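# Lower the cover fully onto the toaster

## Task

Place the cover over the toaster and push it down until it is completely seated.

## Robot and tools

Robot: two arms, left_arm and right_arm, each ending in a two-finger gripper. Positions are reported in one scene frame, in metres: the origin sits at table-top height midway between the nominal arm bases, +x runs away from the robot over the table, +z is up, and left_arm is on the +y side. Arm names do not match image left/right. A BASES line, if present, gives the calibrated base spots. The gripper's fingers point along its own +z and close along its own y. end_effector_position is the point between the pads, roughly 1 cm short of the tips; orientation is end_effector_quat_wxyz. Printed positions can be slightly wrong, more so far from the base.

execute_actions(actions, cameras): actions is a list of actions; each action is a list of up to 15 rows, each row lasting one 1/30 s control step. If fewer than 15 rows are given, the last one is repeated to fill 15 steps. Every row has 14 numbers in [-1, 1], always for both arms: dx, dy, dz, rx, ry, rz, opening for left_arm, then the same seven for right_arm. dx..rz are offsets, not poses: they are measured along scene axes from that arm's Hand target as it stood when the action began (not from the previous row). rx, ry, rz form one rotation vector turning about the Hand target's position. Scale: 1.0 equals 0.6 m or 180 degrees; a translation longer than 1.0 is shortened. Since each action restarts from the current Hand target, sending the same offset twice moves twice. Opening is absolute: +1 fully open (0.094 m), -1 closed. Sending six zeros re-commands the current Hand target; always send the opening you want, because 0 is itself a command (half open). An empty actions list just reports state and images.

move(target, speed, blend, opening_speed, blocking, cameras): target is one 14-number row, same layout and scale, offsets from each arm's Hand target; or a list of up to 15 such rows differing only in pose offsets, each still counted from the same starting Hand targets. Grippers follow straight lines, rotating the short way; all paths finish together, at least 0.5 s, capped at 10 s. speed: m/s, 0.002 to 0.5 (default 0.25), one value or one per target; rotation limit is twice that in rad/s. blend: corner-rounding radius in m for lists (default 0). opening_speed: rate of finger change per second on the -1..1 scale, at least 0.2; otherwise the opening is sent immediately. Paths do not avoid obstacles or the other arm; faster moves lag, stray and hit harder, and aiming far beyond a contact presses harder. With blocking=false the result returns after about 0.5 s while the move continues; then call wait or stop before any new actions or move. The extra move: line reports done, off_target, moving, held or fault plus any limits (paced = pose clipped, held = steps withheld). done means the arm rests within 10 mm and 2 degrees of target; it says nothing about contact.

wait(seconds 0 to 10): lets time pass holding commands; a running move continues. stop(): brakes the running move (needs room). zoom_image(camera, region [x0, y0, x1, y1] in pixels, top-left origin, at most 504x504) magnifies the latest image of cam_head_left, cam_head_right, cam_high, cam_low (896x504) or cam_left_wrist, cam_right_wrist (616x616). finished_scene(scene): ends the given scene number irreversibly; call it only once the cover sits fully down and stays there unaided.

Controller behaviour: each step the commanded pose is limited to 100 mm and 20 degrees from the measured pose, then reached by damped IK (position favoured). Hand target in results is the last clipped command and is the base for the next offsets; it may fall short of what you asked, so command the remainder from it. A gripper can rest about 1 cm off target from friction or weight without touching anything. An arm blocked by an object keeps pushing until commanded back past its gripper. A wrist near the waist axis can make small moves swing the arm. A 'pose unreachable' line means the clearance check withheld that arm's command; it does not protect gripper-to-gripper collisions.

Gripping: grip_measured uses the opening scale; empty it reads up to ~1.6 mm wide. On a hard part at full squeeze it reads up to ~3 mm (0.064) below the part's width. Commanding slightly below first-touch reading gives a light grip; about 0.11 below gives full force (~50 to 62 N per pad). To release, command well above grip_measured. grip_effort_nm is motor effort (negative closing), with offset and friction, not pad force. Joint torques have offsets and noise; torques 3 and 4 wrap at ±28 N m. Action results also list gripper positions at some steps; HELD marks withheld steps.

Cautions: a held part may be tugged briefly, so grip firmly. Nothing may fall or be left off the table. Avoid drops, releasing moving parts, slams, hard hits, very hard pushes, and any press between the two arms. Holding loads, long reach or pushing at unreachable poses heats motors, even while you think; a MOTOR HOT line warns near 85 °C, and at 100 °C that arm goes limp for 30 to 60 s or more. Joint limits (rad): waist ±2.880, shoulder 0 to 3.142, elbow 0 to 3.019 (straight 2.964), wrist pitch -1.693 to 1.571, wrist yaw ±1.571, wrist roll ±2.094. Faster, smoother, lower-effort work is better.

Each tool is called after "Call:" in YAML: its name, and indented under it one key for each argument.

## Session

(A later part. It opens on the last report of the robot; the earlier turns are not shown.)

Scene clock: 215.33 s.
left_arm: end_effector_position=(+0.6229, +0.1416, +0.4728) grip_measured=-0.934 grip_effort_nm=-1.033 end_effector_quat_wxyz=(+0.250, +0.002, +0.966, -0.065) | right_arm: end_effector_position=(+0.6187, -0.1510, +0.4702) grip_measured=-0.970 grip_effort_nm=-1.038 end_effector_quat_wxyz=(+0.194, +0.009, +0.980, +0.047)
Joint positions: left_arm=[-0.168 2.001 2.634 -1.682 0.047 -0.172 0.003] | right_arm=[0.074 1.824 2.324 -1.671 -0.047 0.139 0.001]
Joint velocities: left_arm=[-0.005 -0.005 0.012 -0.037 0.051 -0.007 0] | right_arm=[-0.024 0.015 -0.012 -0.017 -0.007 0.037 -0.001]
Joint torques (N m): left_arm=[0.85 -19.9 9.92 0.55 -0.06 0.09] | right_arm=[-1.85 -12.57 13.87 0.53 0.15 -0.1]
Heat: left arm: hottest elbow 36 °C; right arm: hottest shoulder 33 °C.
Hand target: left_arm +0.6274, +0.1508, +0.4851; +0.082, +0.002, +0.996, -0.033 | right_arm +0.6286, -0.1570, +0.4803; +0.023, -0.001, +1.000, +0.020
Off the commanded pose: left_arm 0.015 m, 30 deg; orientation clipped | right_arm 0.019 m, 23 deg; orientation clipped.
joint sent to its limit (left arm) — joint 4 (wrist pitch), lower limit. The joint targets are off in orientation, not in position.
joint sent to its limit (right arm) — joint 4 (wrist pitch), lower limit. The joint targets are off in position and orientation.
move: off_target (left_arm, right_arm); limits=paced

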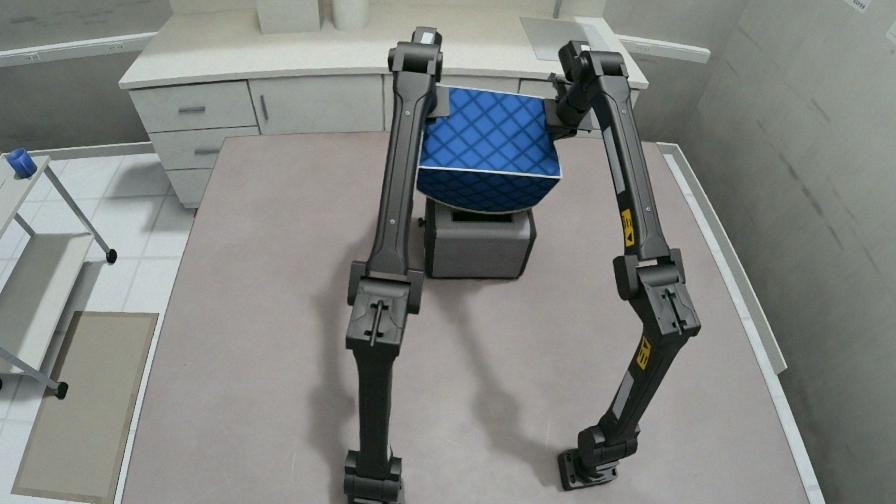

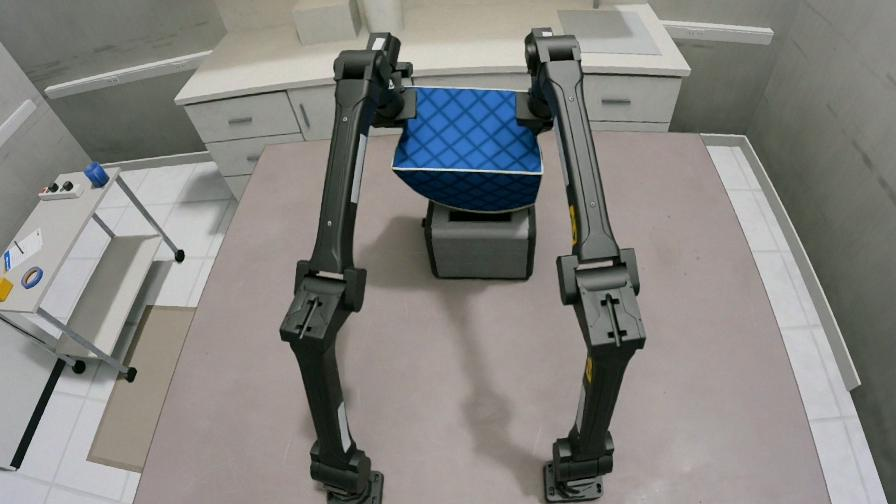

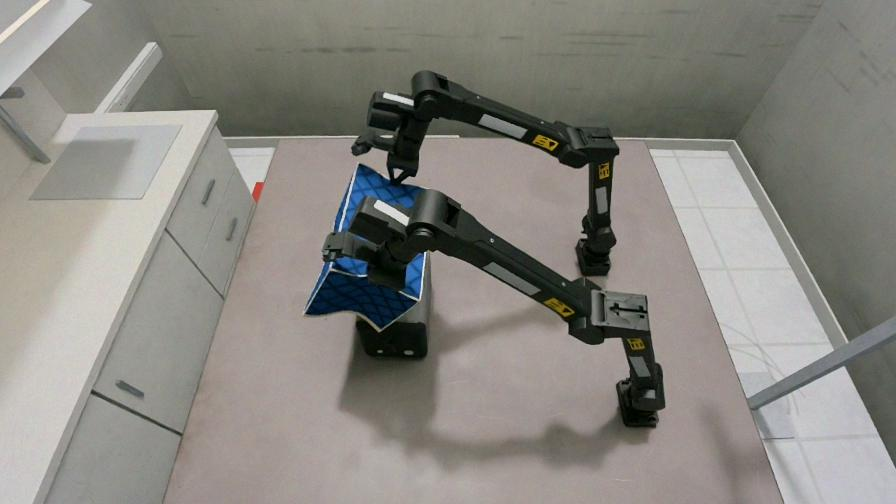

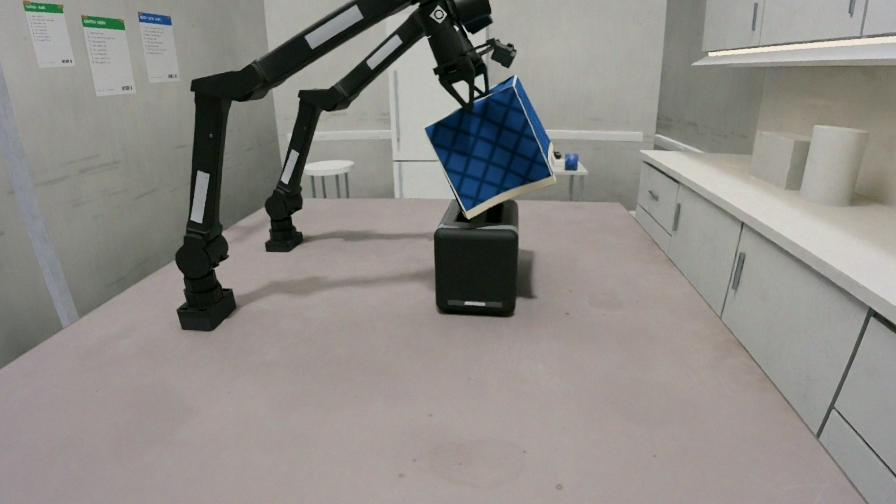

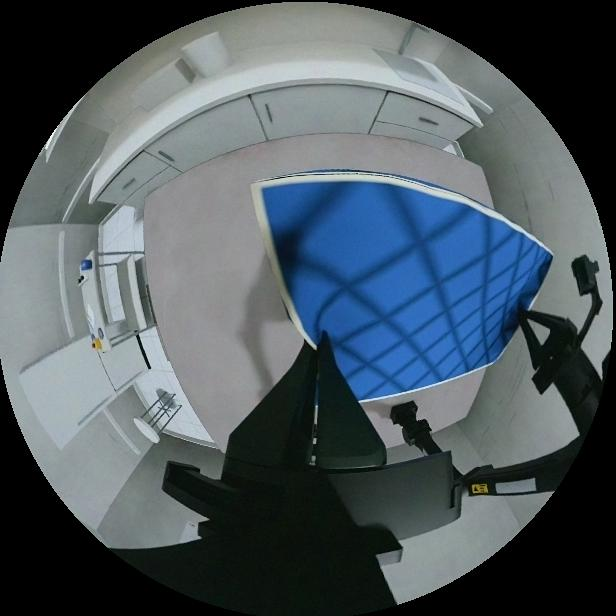

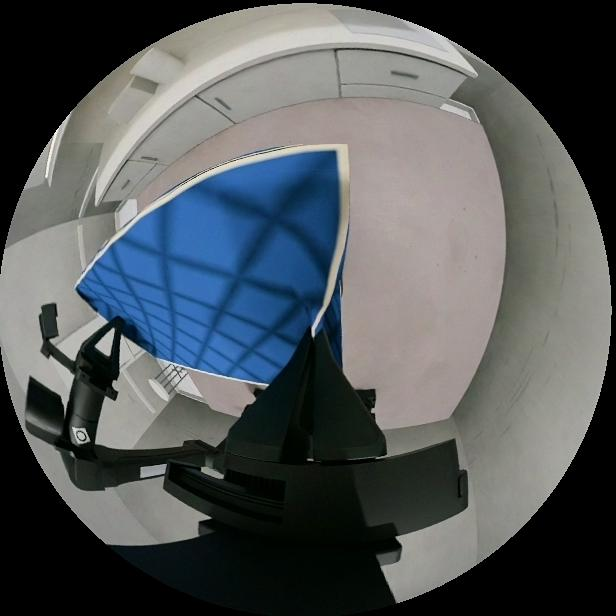

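Call:
move:
  target: [-0.16,0,0.0,0,0,0,-1,-0.16,-0.0,0.008,0,0,0,-1]
  speed: 0.15
  cameras: ["cam_low","cam_high"]

Call:
move:
  target: [0,0,-0.13,0,0,0,-1,0,-0.0,-0.13,0,0,0,-1]
  speed: 0.1

Scene clock: 224.80 s.
left_arm: end_effector_position=(+0.5418, +0.1469, +0.4636) grip_measured=-0.934 grip_effort_nm=-1.018 end_effector_quat_wxyz=(+0.193, +0.006, +0.980, -0.056) | right_arm: end_effector_position=(+0.5438, -0.1540, +0.4765) grip_measured=-0.970 grip_effort_nm=-1.043 end_effector_quat_wxyz=(+0.173, +0.005, +0.984, +0.045)
Joint positions: left_arm=[-0.182 1.767 2.28 -1.682 0.044 -0.175 0.003] | right_arm=[0.084 1.625 2.081 -1.671 -0.046 0.139 0.001]
Joint velocities: left_arm=[-0.005 0.005 0.012 0.002 0.037 -0.007 0] | right_arm=[-0.005 -0.005 0.007 0.012 -0.022 0.051 -0.001]
Joint torques (N m): left_arm=[-0.38 -20.84 7.3 0.28 -0.34 -0.09] | right_arm=[-1.03 -13.51 8.02 0.5 0.32 0.05]
Heat: left arm: hottest elbow 37 °C; right arm: hottest shoulder 34 °C.
Hand target: left_arm +0.5308, +0.1510, +0.4842; +0.082, +0.001, +0.996, -0.033 | right_arm +0.5330, -0.1573, +0.4864; +0.023, -0.001, +1.000, +0.020
Off the commanded pose: left_arm 0.024 m, 13 deg | right_arm 0.014 m, 17 deg.
joint sent to its limit (left arm) — joint 4 (wrist pitch), lower limit. The joint targets are off in orientation, not in position.
joint sent to its limit (right arm) — joint 4 (wrist pitch), lower limit. The joint targets are off in orientation, not in position.
move: off_target (left_arm, right_arm)
Images, in order (width x height): cam_high 896x504, cam_low 896x504.

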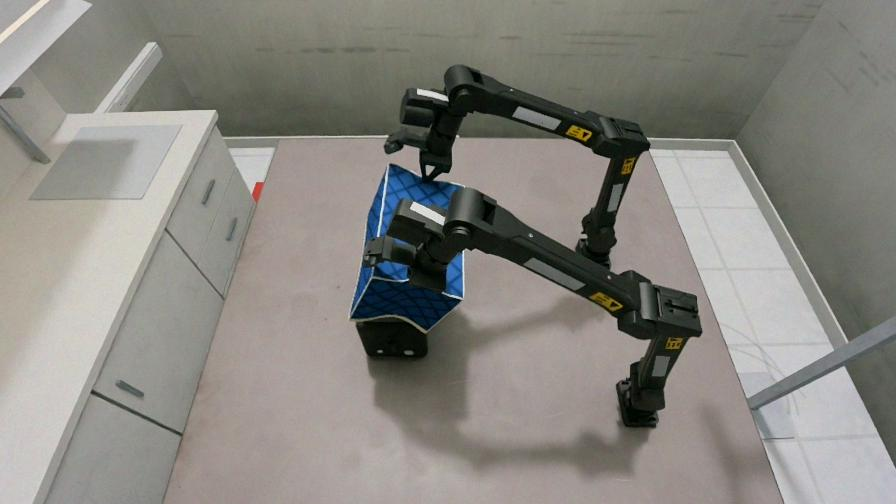

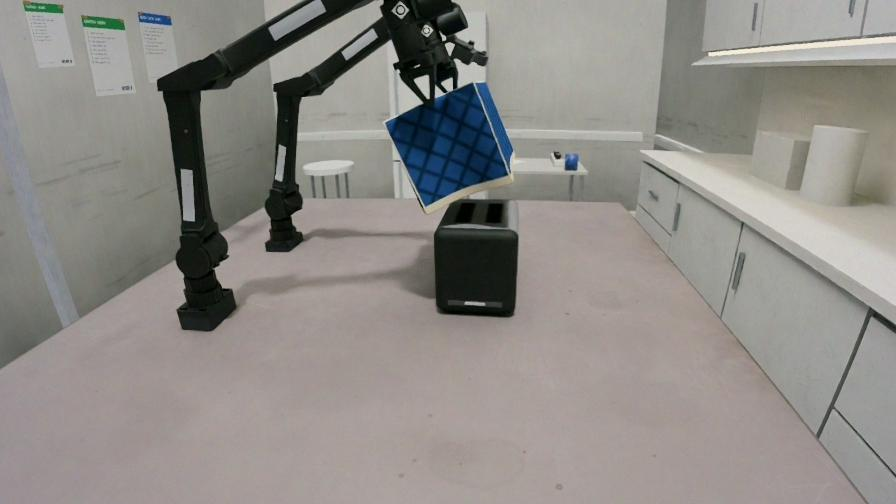

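Scene clock: 226.77 s.
left_arm: end_effector_position=(+0.5314, +0.1473, +0.4023) grip_measured=-0.934 grip_effort_nm=-1.018 end_effector_quat_wxyz=(+0.122, +0.005, +0.991, -0.045) | right_arm: end_effector_position=(+0.5312, -0.1531, +0.4188) grip_measured=-0.970 grip_effort_nm=-1.033 end_effector_quat_wxyz=(+0.106, +0.004, +0.994, +0.038)
Joint positions: left_arm=[-0.184 1.766 2.135 -1.682 0.045 -0.175 0.003] | right_arm=[0.088 1.625 1.945 -1.671 -0.047 0.139 0.001]
Joint velocities: left_arm=[-0.015 0.005 -0.012 0.012 -0.051 0.007 -0.001] | right_arm=[0.005 -0.024 0.002 -0.012 0.051 -0.081 0]
Joint torques (N m): left_arm=[0.09 -18.49 7.51 0.03 -0.38 0] | right_arm=[-1.2 -10.93 8.14 0.25 0.47 -0.02]
Heat: left arm: hottest elbow 36 °C; right arm: hottest shoulder 34 °C.
Hand target: left_arm +0.5309, +0.1524, +0.4061; +0.082, +0.000, +0.996, -0.032 | right_arm +0.5320, -0.1573, +0.4079; +0.023, -0.001, +1.000, +0.020
Off the commanded pose: left_arm 0.005 m, 5 deg | right_arm 0.011 m, 10 deg.
joint sent to its limit (left arm) — joint 4 (wrist pitch), lower limit. The joint targets are off in orientation, not in position.
joint sent to its limit (right arm) — joint 4 (wrist pitch), lower limit. The joint targets are off in orientation, not in position.
move: off_target (left_arm, right_arm)

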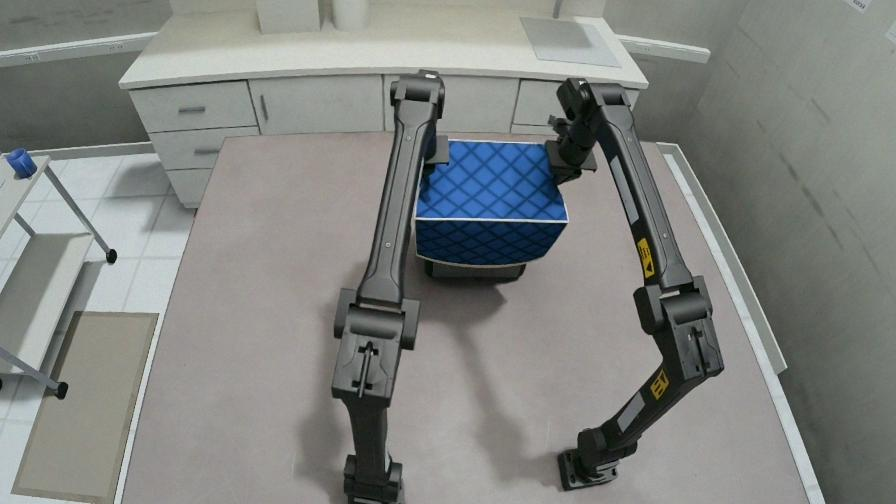

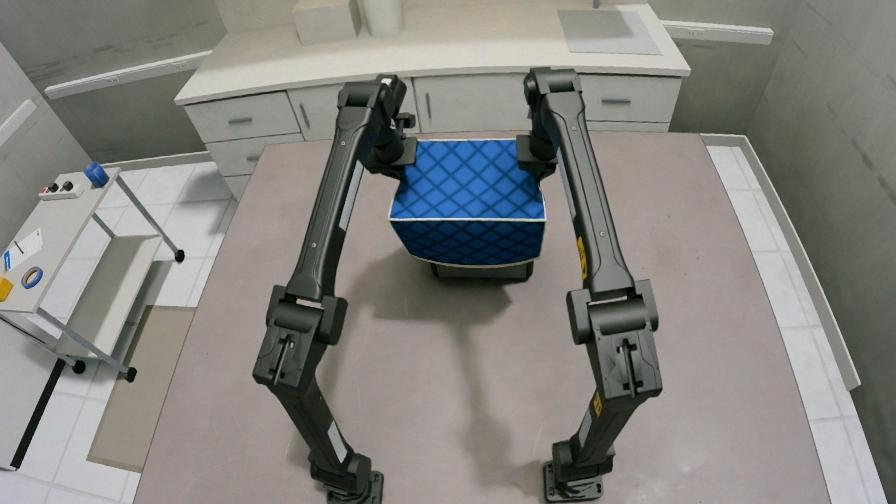

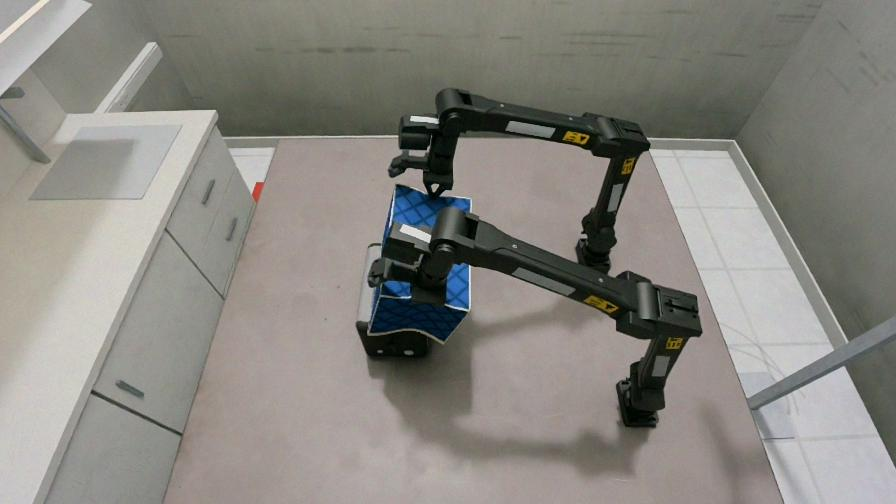

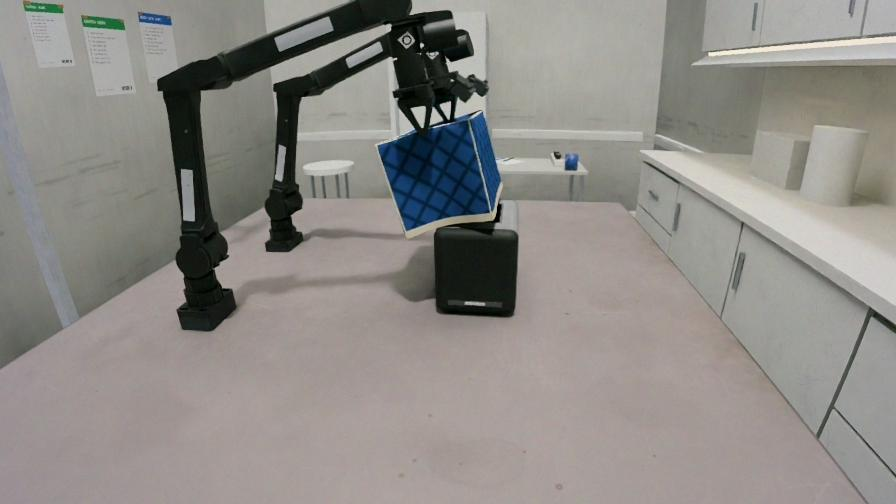

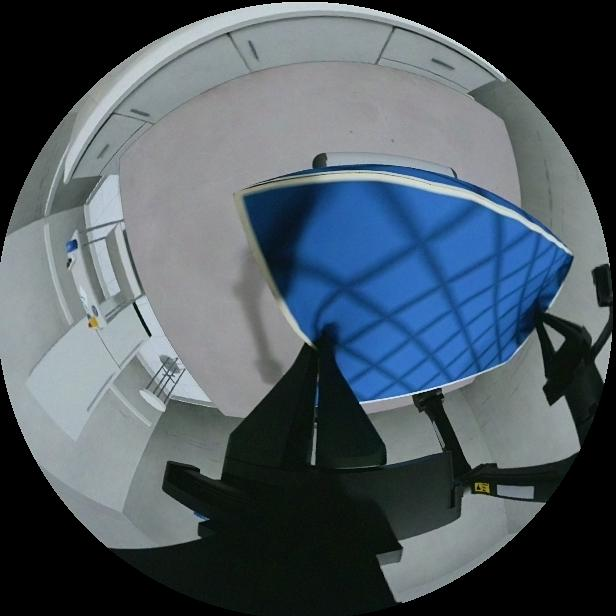

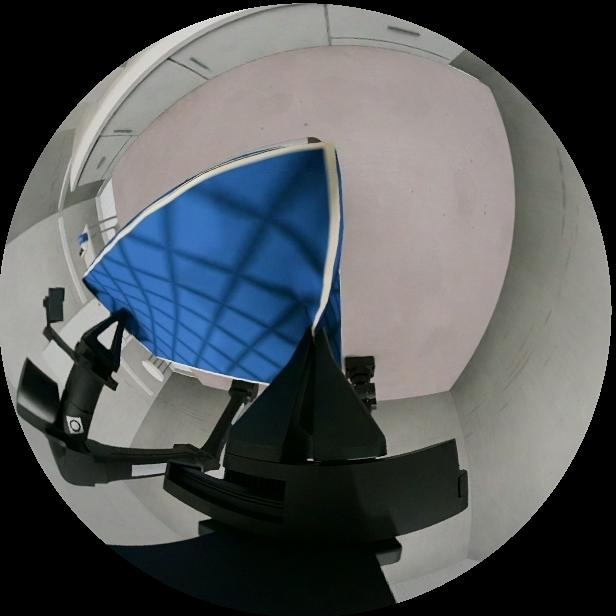

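Call:
move:
  target:
    - [0,-0.008,0.05,0,0,0,-1,0,-0.008,0.04,0,0,0,-1]
    - [0.08,-0.008,0.05,0,0,0,-1,0.08,-0.008,0.04,0,0,0,-1]
    - [0.08,-0.008,0,0,0,0,-1,0.08,-0.008,-0.01,0,0,0,-1]
  speed: 0.12

Call:
zoom_image:
  camera: "cam_low"
  region: [350, 90, 580, 330]

Call:
zoom_image:
  camera: "cam_head_left"
  region: [370, 70, 620, 320]

Scene clock: 236.20 s.
left_arm: end_effector_position=(+0.5760, +0.1387, +0.4038) grip_measured=-0.934 grip_effort_nm=-1.028 end_effector_quat_wxyz=(+0.146, +0.005, +0.988, -0.047) | right_arm: end_effector_position=(+0.5702, -0.1553, +0.4049) grip_measured=-0.970 grip_effort_nm=-1.033 end_effector_quat_wxyz=(+0.103, +0.006, +0.994, +0.034)
Joint positions: left_arm=[-0.186 1.884 2.301 -1.682 0.04 -0.177 0.003] | right_arm=[0.077 1.731 2.045 -1.671 -0.043 0.131 0.001]
Joint velocities: left_arm=[-0.015 -0.015 -0.012 0.002 -0.007 0.022 0] | right_arm=[-0.005 0.005 0.007 0.002 -0.037 -0.066 0.001]
Joint torques (N m): left_arm=[0.85 -20.13 8.14 0.13 -0.13 0.1] | right_arm=[-1.96 -11.4 11.51 0.25 0.22 -0.12]
Heat: left arm: hottest elbow 36 °C; right arm: hottest shoulder 34 °C.
Hand target: left_arm +0.5791, +0.1473, +0.4063; +0.082, +0.000, +0.996, -0.032 | right_arm +0.5799, -0.1619, +0.4010; +0.023, -0.001, +1.000, +0.020
Off the commanded pose: left_arm 0.010 m, 8 deg | right_arm 0.012 m, 9 deg.
joint sent to its limit (left arm) — joint 4 (wrist pitch), lower limit. The joint targets are off in orientation, not in position.
joint sent to its limit (right arm) — joint 4 (wrist pitch), lower limit. The joint targets are off in orientation, not in position.
move: off_target (left_arm, right_arm)

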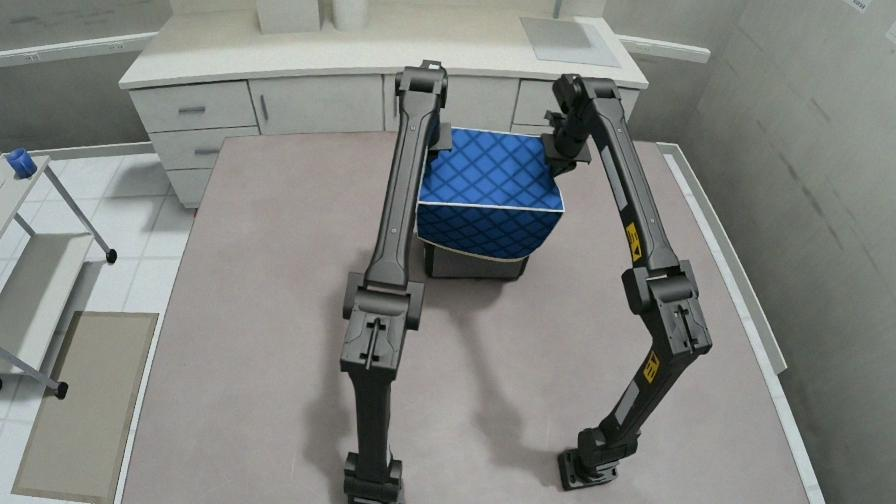

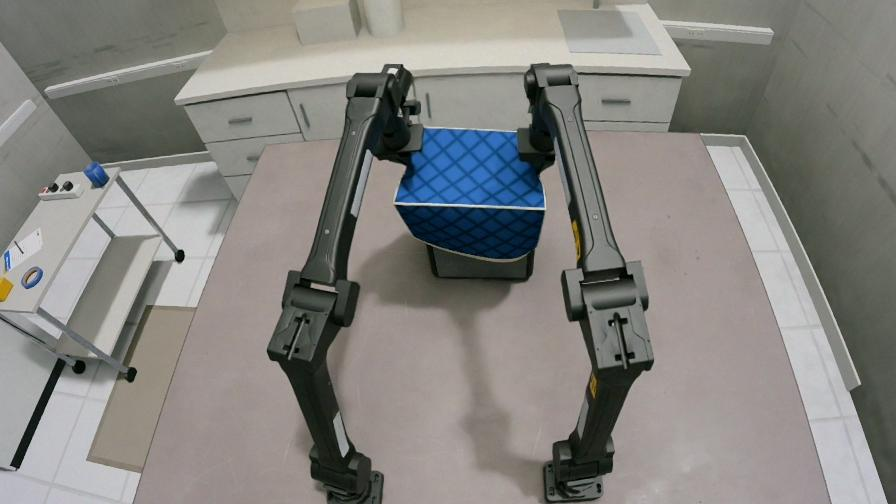

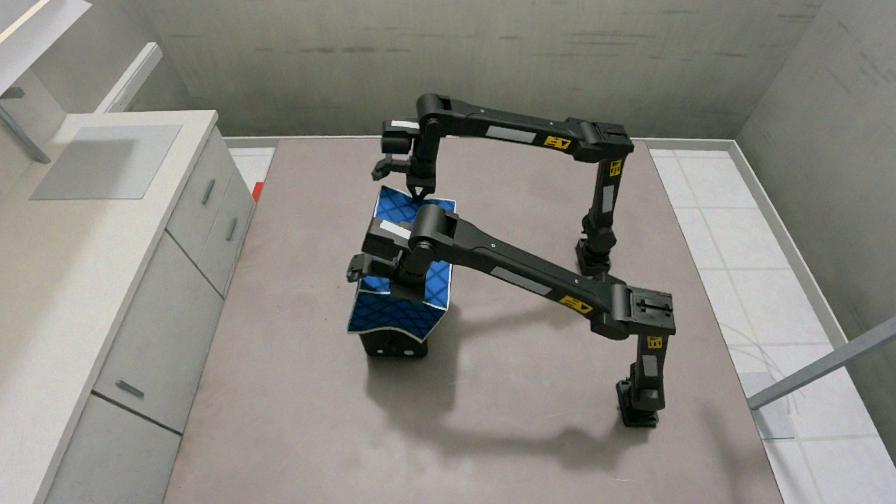

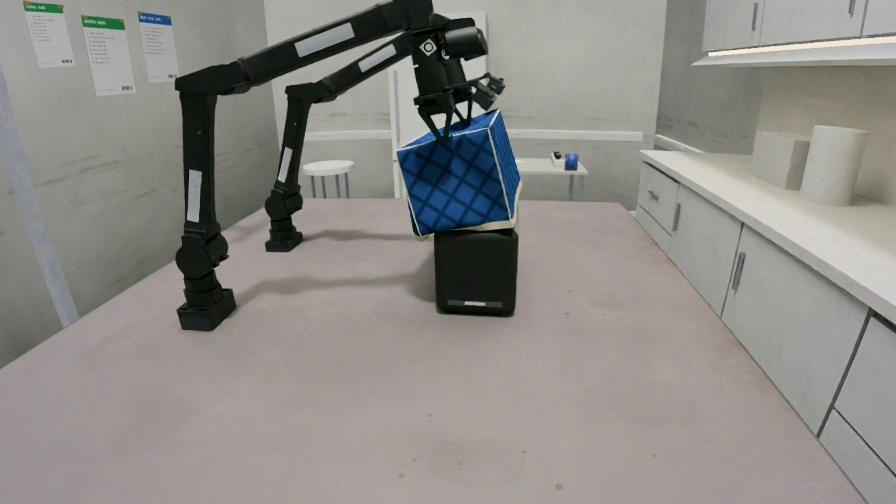

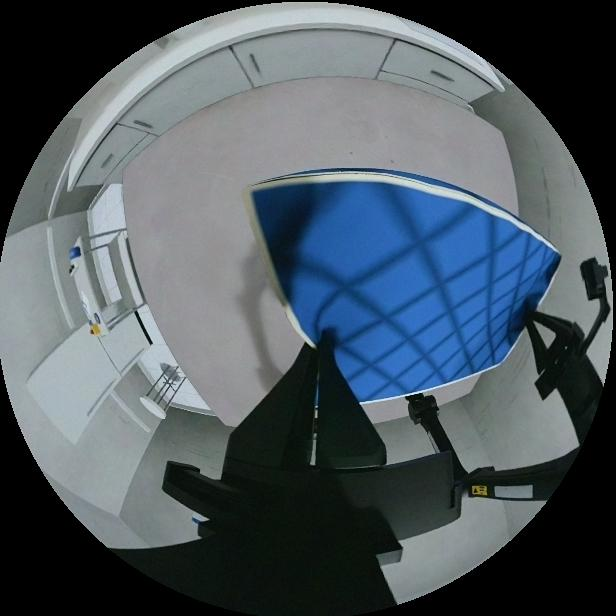

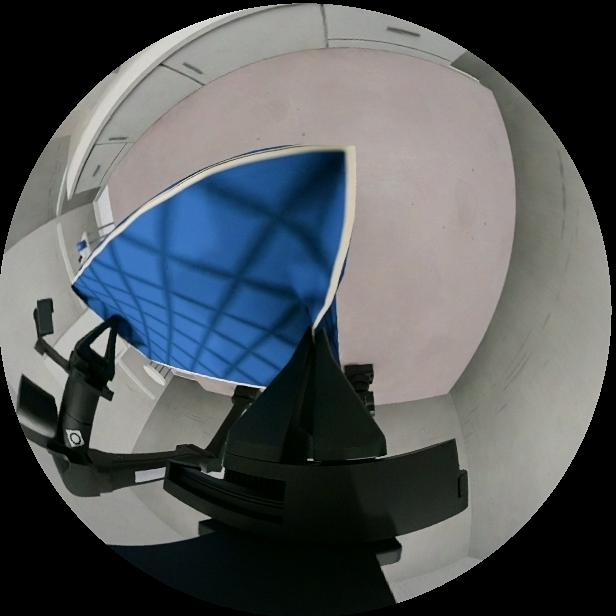

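Scaled by 2.100.

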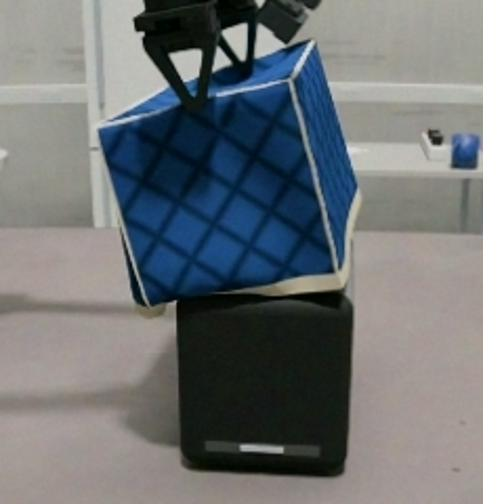

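Scaled by 2.016.

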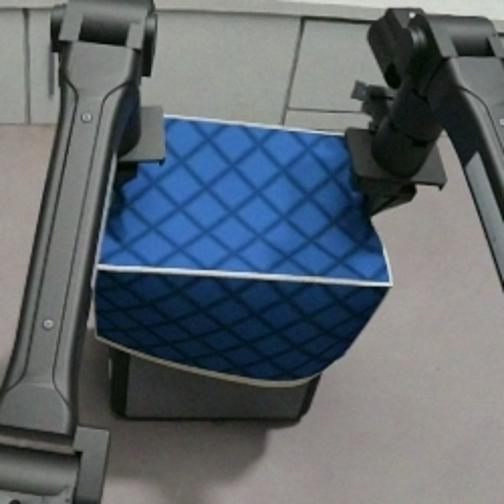

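Call:
move:
  target:
    - [0,0,0.05,0.04,0,0,-1,0,0.01,0.06,-0.1,0,0,-1]
    - [0.05,0.0,0.05,0.04,0,0,-1,0.05,0.01,0.06,-0.1,0,0,-1]
  speed: 0.12

Call:
zoom_image:
  camera: "cam_low"
  region: [350, 90, 580, 330]

Call:
zoom_image:
  camera: "cam_head_left"
  region: [370, 70, 620, 320]

Call:
zoom_image:
  camera: "cam_head_right"
  region: [350, 70, 600, 320]

Scene clock: 245.60 s.
left_arm: end_effector_position=(+0.6011, +0.1382, +0.4255) grip_measured=-0.934 grip_effort_nm=-1.028 end_effector_quat_wxyz=(+0.194, +0.014, +0.981, +0.007) | right_arm: end_effector_position=(+0.5966, -0.1511, +0.4278) grip_measured=-0.970 grip_effort_nm=-1.038 end_effector_quat_wxyz=(+0.155, -0.020, +0.981, -0.115)
Joint positions: left_arm=[-0.214 1.945 2.44 -1.684 -0.087 -0.163 0.003] | right_arm=[0.173 1.788 2.162 -1.674 0.283 0.13 0.001]
Joint velocities: left_arm=[-0.005 0.005 -0.002 0.007 -0.022 -0.051 0.001] | right_arm=[0.005 -0.005 -0.007 0.002 -0.066 -0.037 0.001]
Joint torques (N m): left_arm=[0.62 -19.9 10.36 0.28 -0.35 0.12] | right_arm=[-1.79 -11.99 14.34 0.44 0.58 -0.08]
Heat: left arm: hottest elbow 36 °C; right arm: hottest shoulder 34 °C.
Hand target: left_arm +0.6093, +0.1466, +0.4364; +0.082, +0.006, +0.996, +0.030 | right_arm +0.6102, -0.1557, +0.4368; +0.023, -0.004, +0.991, -0.135
Off the commanded pose: left_arm 0.016 m, 13 deg | right_arm 0.017 m, 15 deg.
joint sent to its limit (left arm) — joint 4 (wrist pitch), lower limit. The joint targets are off in orientation, not in position.
joint sent to its limit (right arm) — joint 4 (wrist pitch), lower limit. The joint targets are off in orientation, not in position.
move: off_target (left_arm, right_arm)

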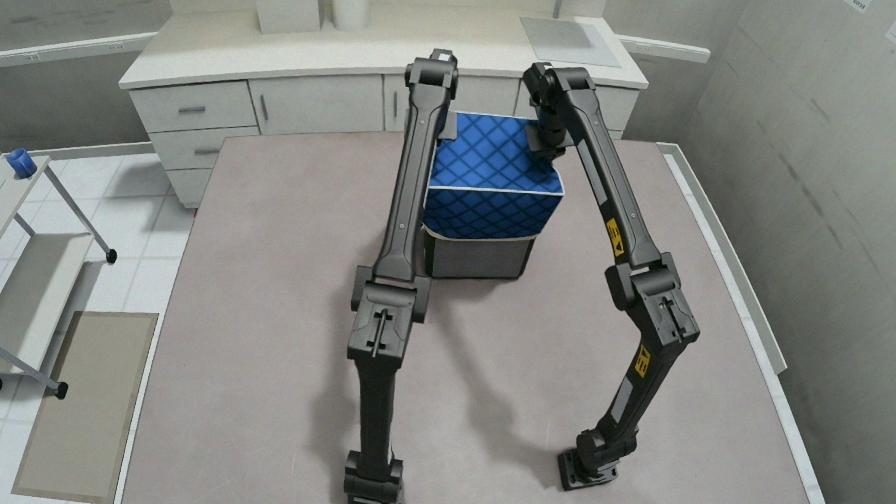

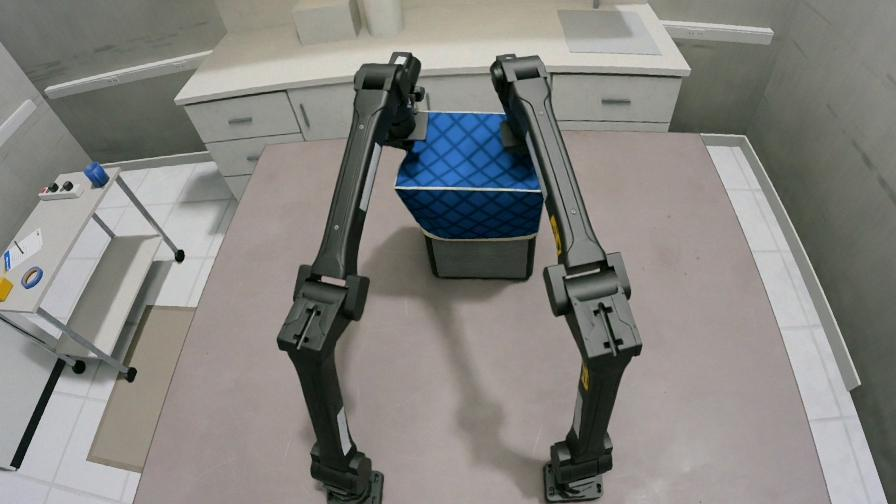

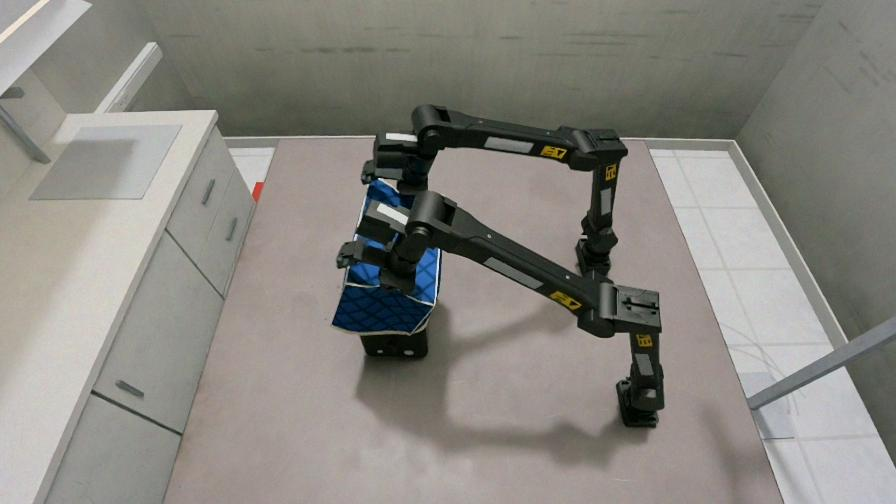

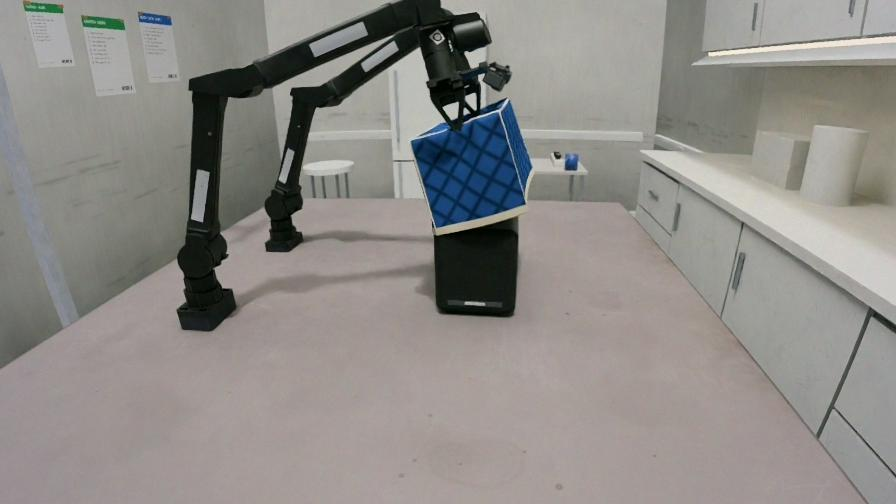

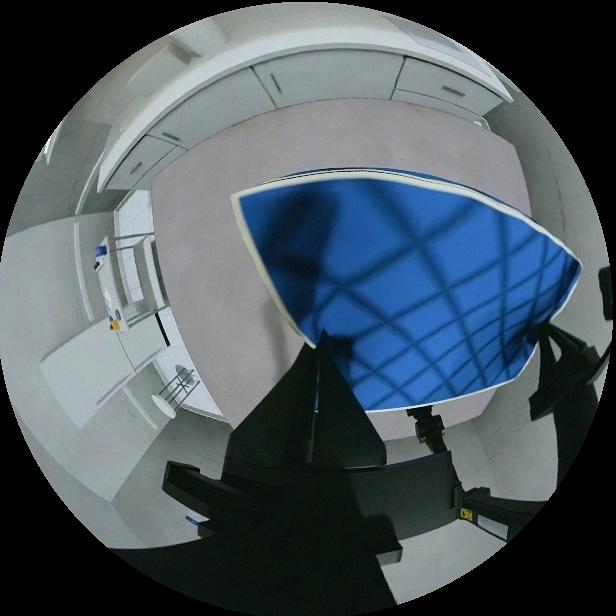

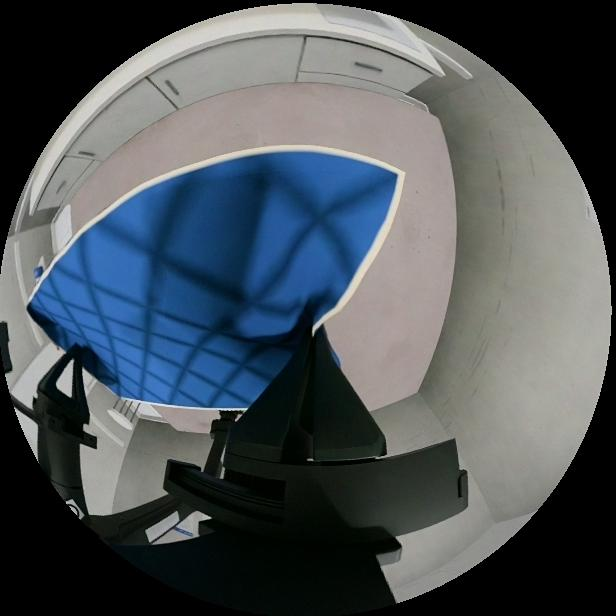

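Scaled by 2.100.

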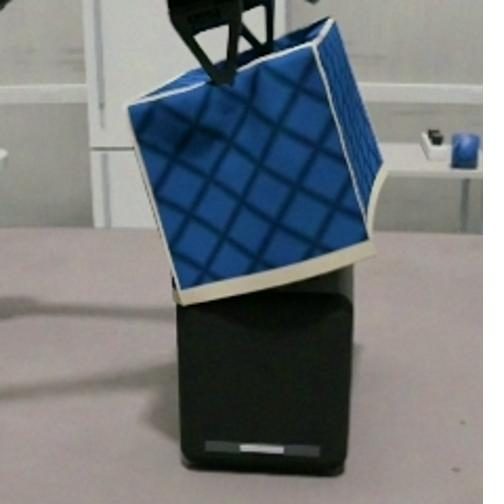

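Scaled by 2.016.

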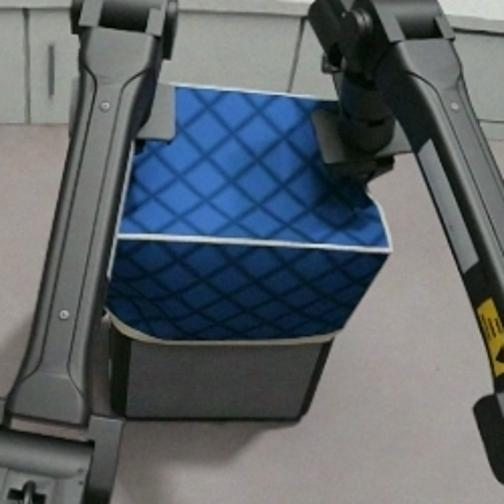

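Scaled by 2.016.

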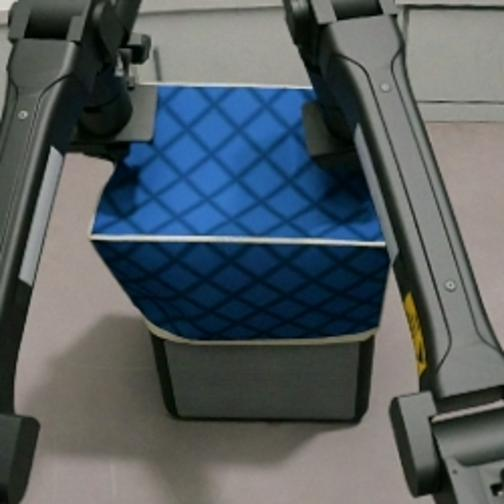

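Call:
move:
  target:
    - [-0.03,0,0,0,0,0,-1,-0.03,0.0,0,0,0,0,-1]
    - [-0.03,0.0,-0.08,0,0,0,-1,-0.03,0.0,-0.08,0,0,0,-1]
  speed: 0.1
  cameras: ["cam_low","cam_head_left","cam_head_right"]

Call:
zoom_image:
  camera: "cam_low"
  region: [350, 90, 580, 330]

Call:
zoom_image:
  camera: "cam_head_left"
  region: [370, 70, 620, 320]

Call:
zoom_image:
  camera: "cam_head_right"
  region: [350, 70, 600, 320]

Scene clock: 254.77 s.
left_arm: end_effector_position=(+0.5928, +0.1402, +0.3780) grip_measured=-0.934 grip_effort_nm=-1.028 end_effector_quat_wxyz=(+0.139, +0.017, +0.990, +0.018) | right_arm: end_effector_position=(+0.5898, -0.1522, +0.4006) grip_measured=-0.970 grip_effort_nm=-1.033 end_effector_quat_wxyz=(+0.124, -0.021, +0.985, -0.120)
Joint positions: left_arm=[-0.214 1.943 2.325 -1.685 -0.088 -0.163 0.003] | right_arm=[0.173 1.788 2.096 -1.674 0.281 0.138 0.001]
Joint velocities: left_arm=[-0.005 -0.005 0.012 -0.012 -0.051 -0.037 -0.001] | right_arm=[-0.005 0.015 -0.017 0.007 0.007 0.022 0]
Joint torques (N m): left_arm=[0.32 -22.53 7.57 0.23 -0.3 -0.04] | right_arm=[-1.44 -12.92 8.16 0.35 0.47 0.23]
Heat: left arm: hottest elbow 36 °C; right arm: hottest shoulder 34 °C.
Hand target: left_arm +0.5912, +0.1475, +0.3882; +0.082, +0.005, +0.996, +0.030 | right_arm +0.5915, -0.1559, +0.3887; +0.023, -0.004, +0.990, -0.136
Off the commanded pose: left_arm 0.012 m, 7 deg | right_arm 0.012 m, 12 deg.
joint sent to its limit (left arm) — joint 4 (wrist pitch), lower limit. The joint targets are off in orientation, not in position.
joint sent to its limit (right arm) — joint 4 (wrist pitch), lower limit. The joint targets are off in orientation, not in position.
move: off_target (left_arm, right_arm)
Images, in order (width x height): cam_head_left 896x504, cam_head_right 896x504, cam_low 896x504.

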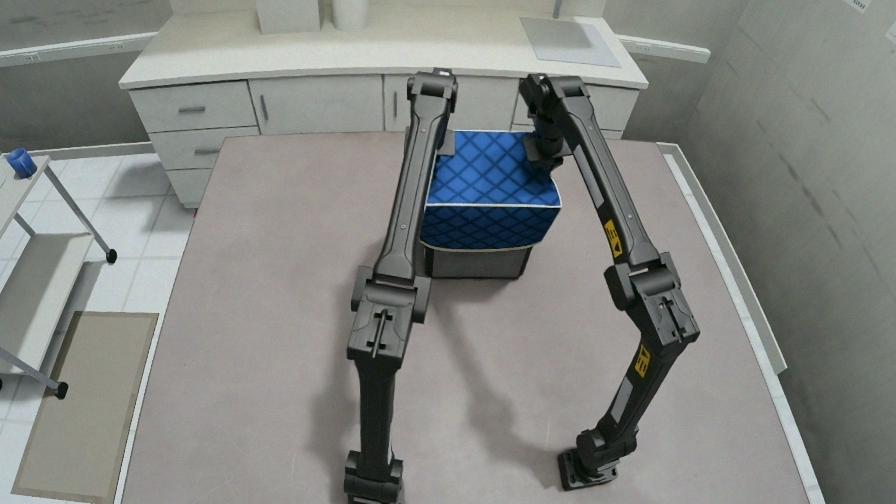

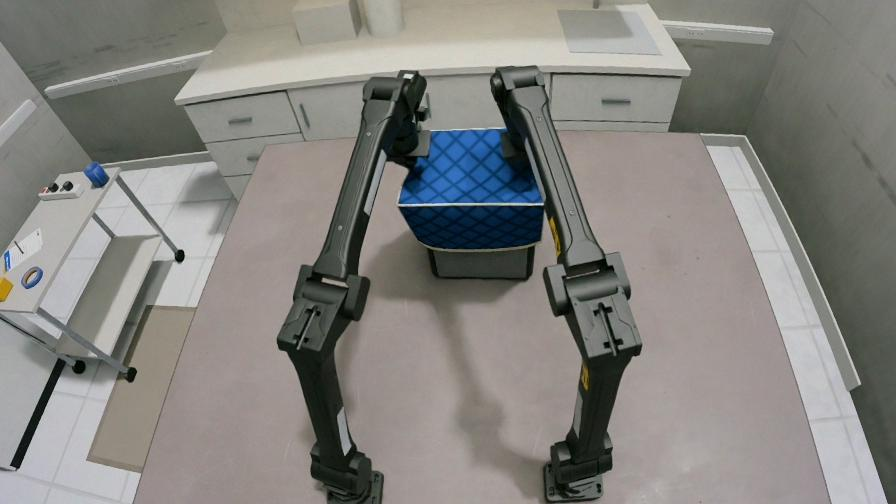

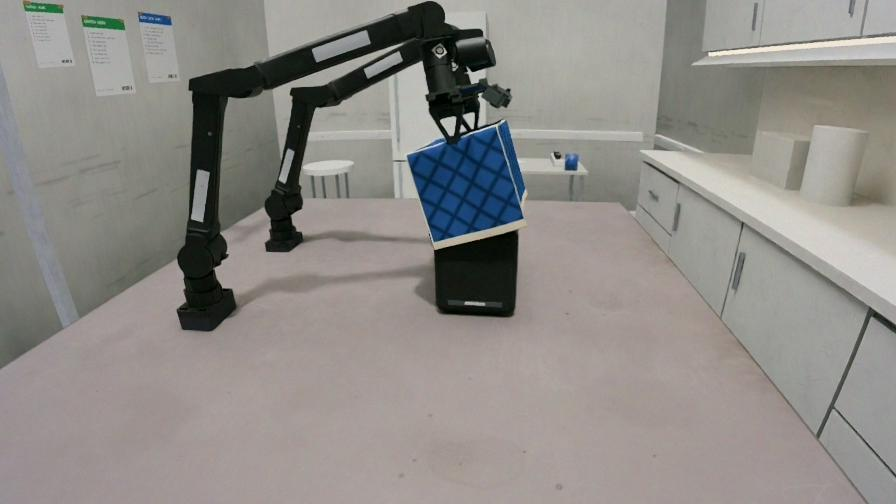

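Scaled by 2.100.

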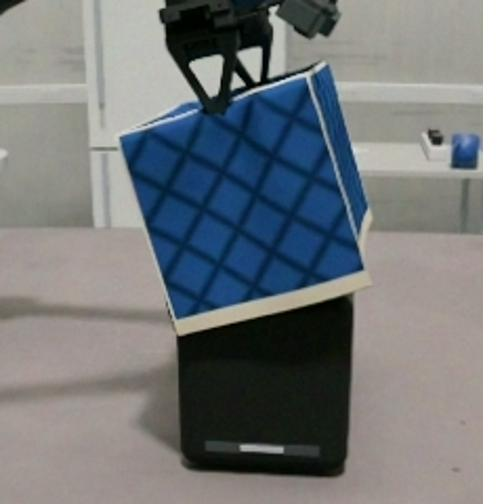

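Scaled by 2.016.

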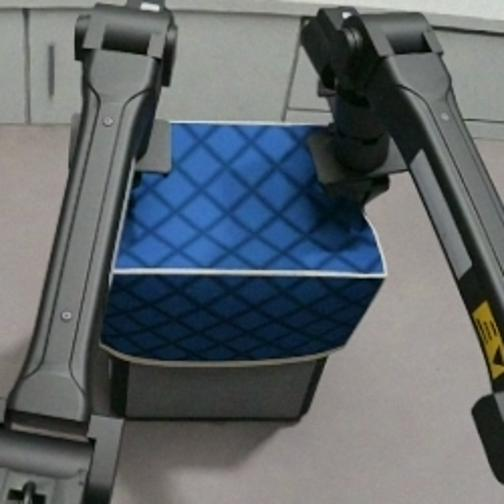

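Scaled by 2.016.

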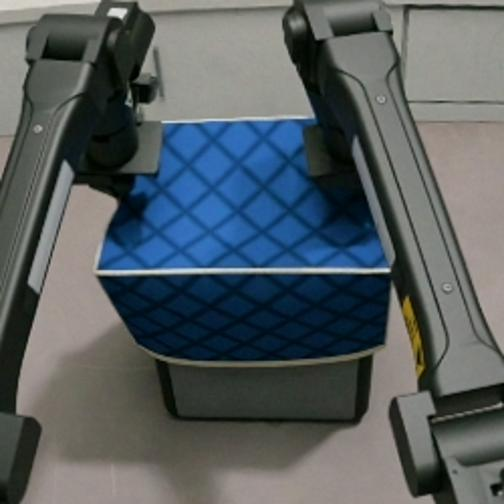

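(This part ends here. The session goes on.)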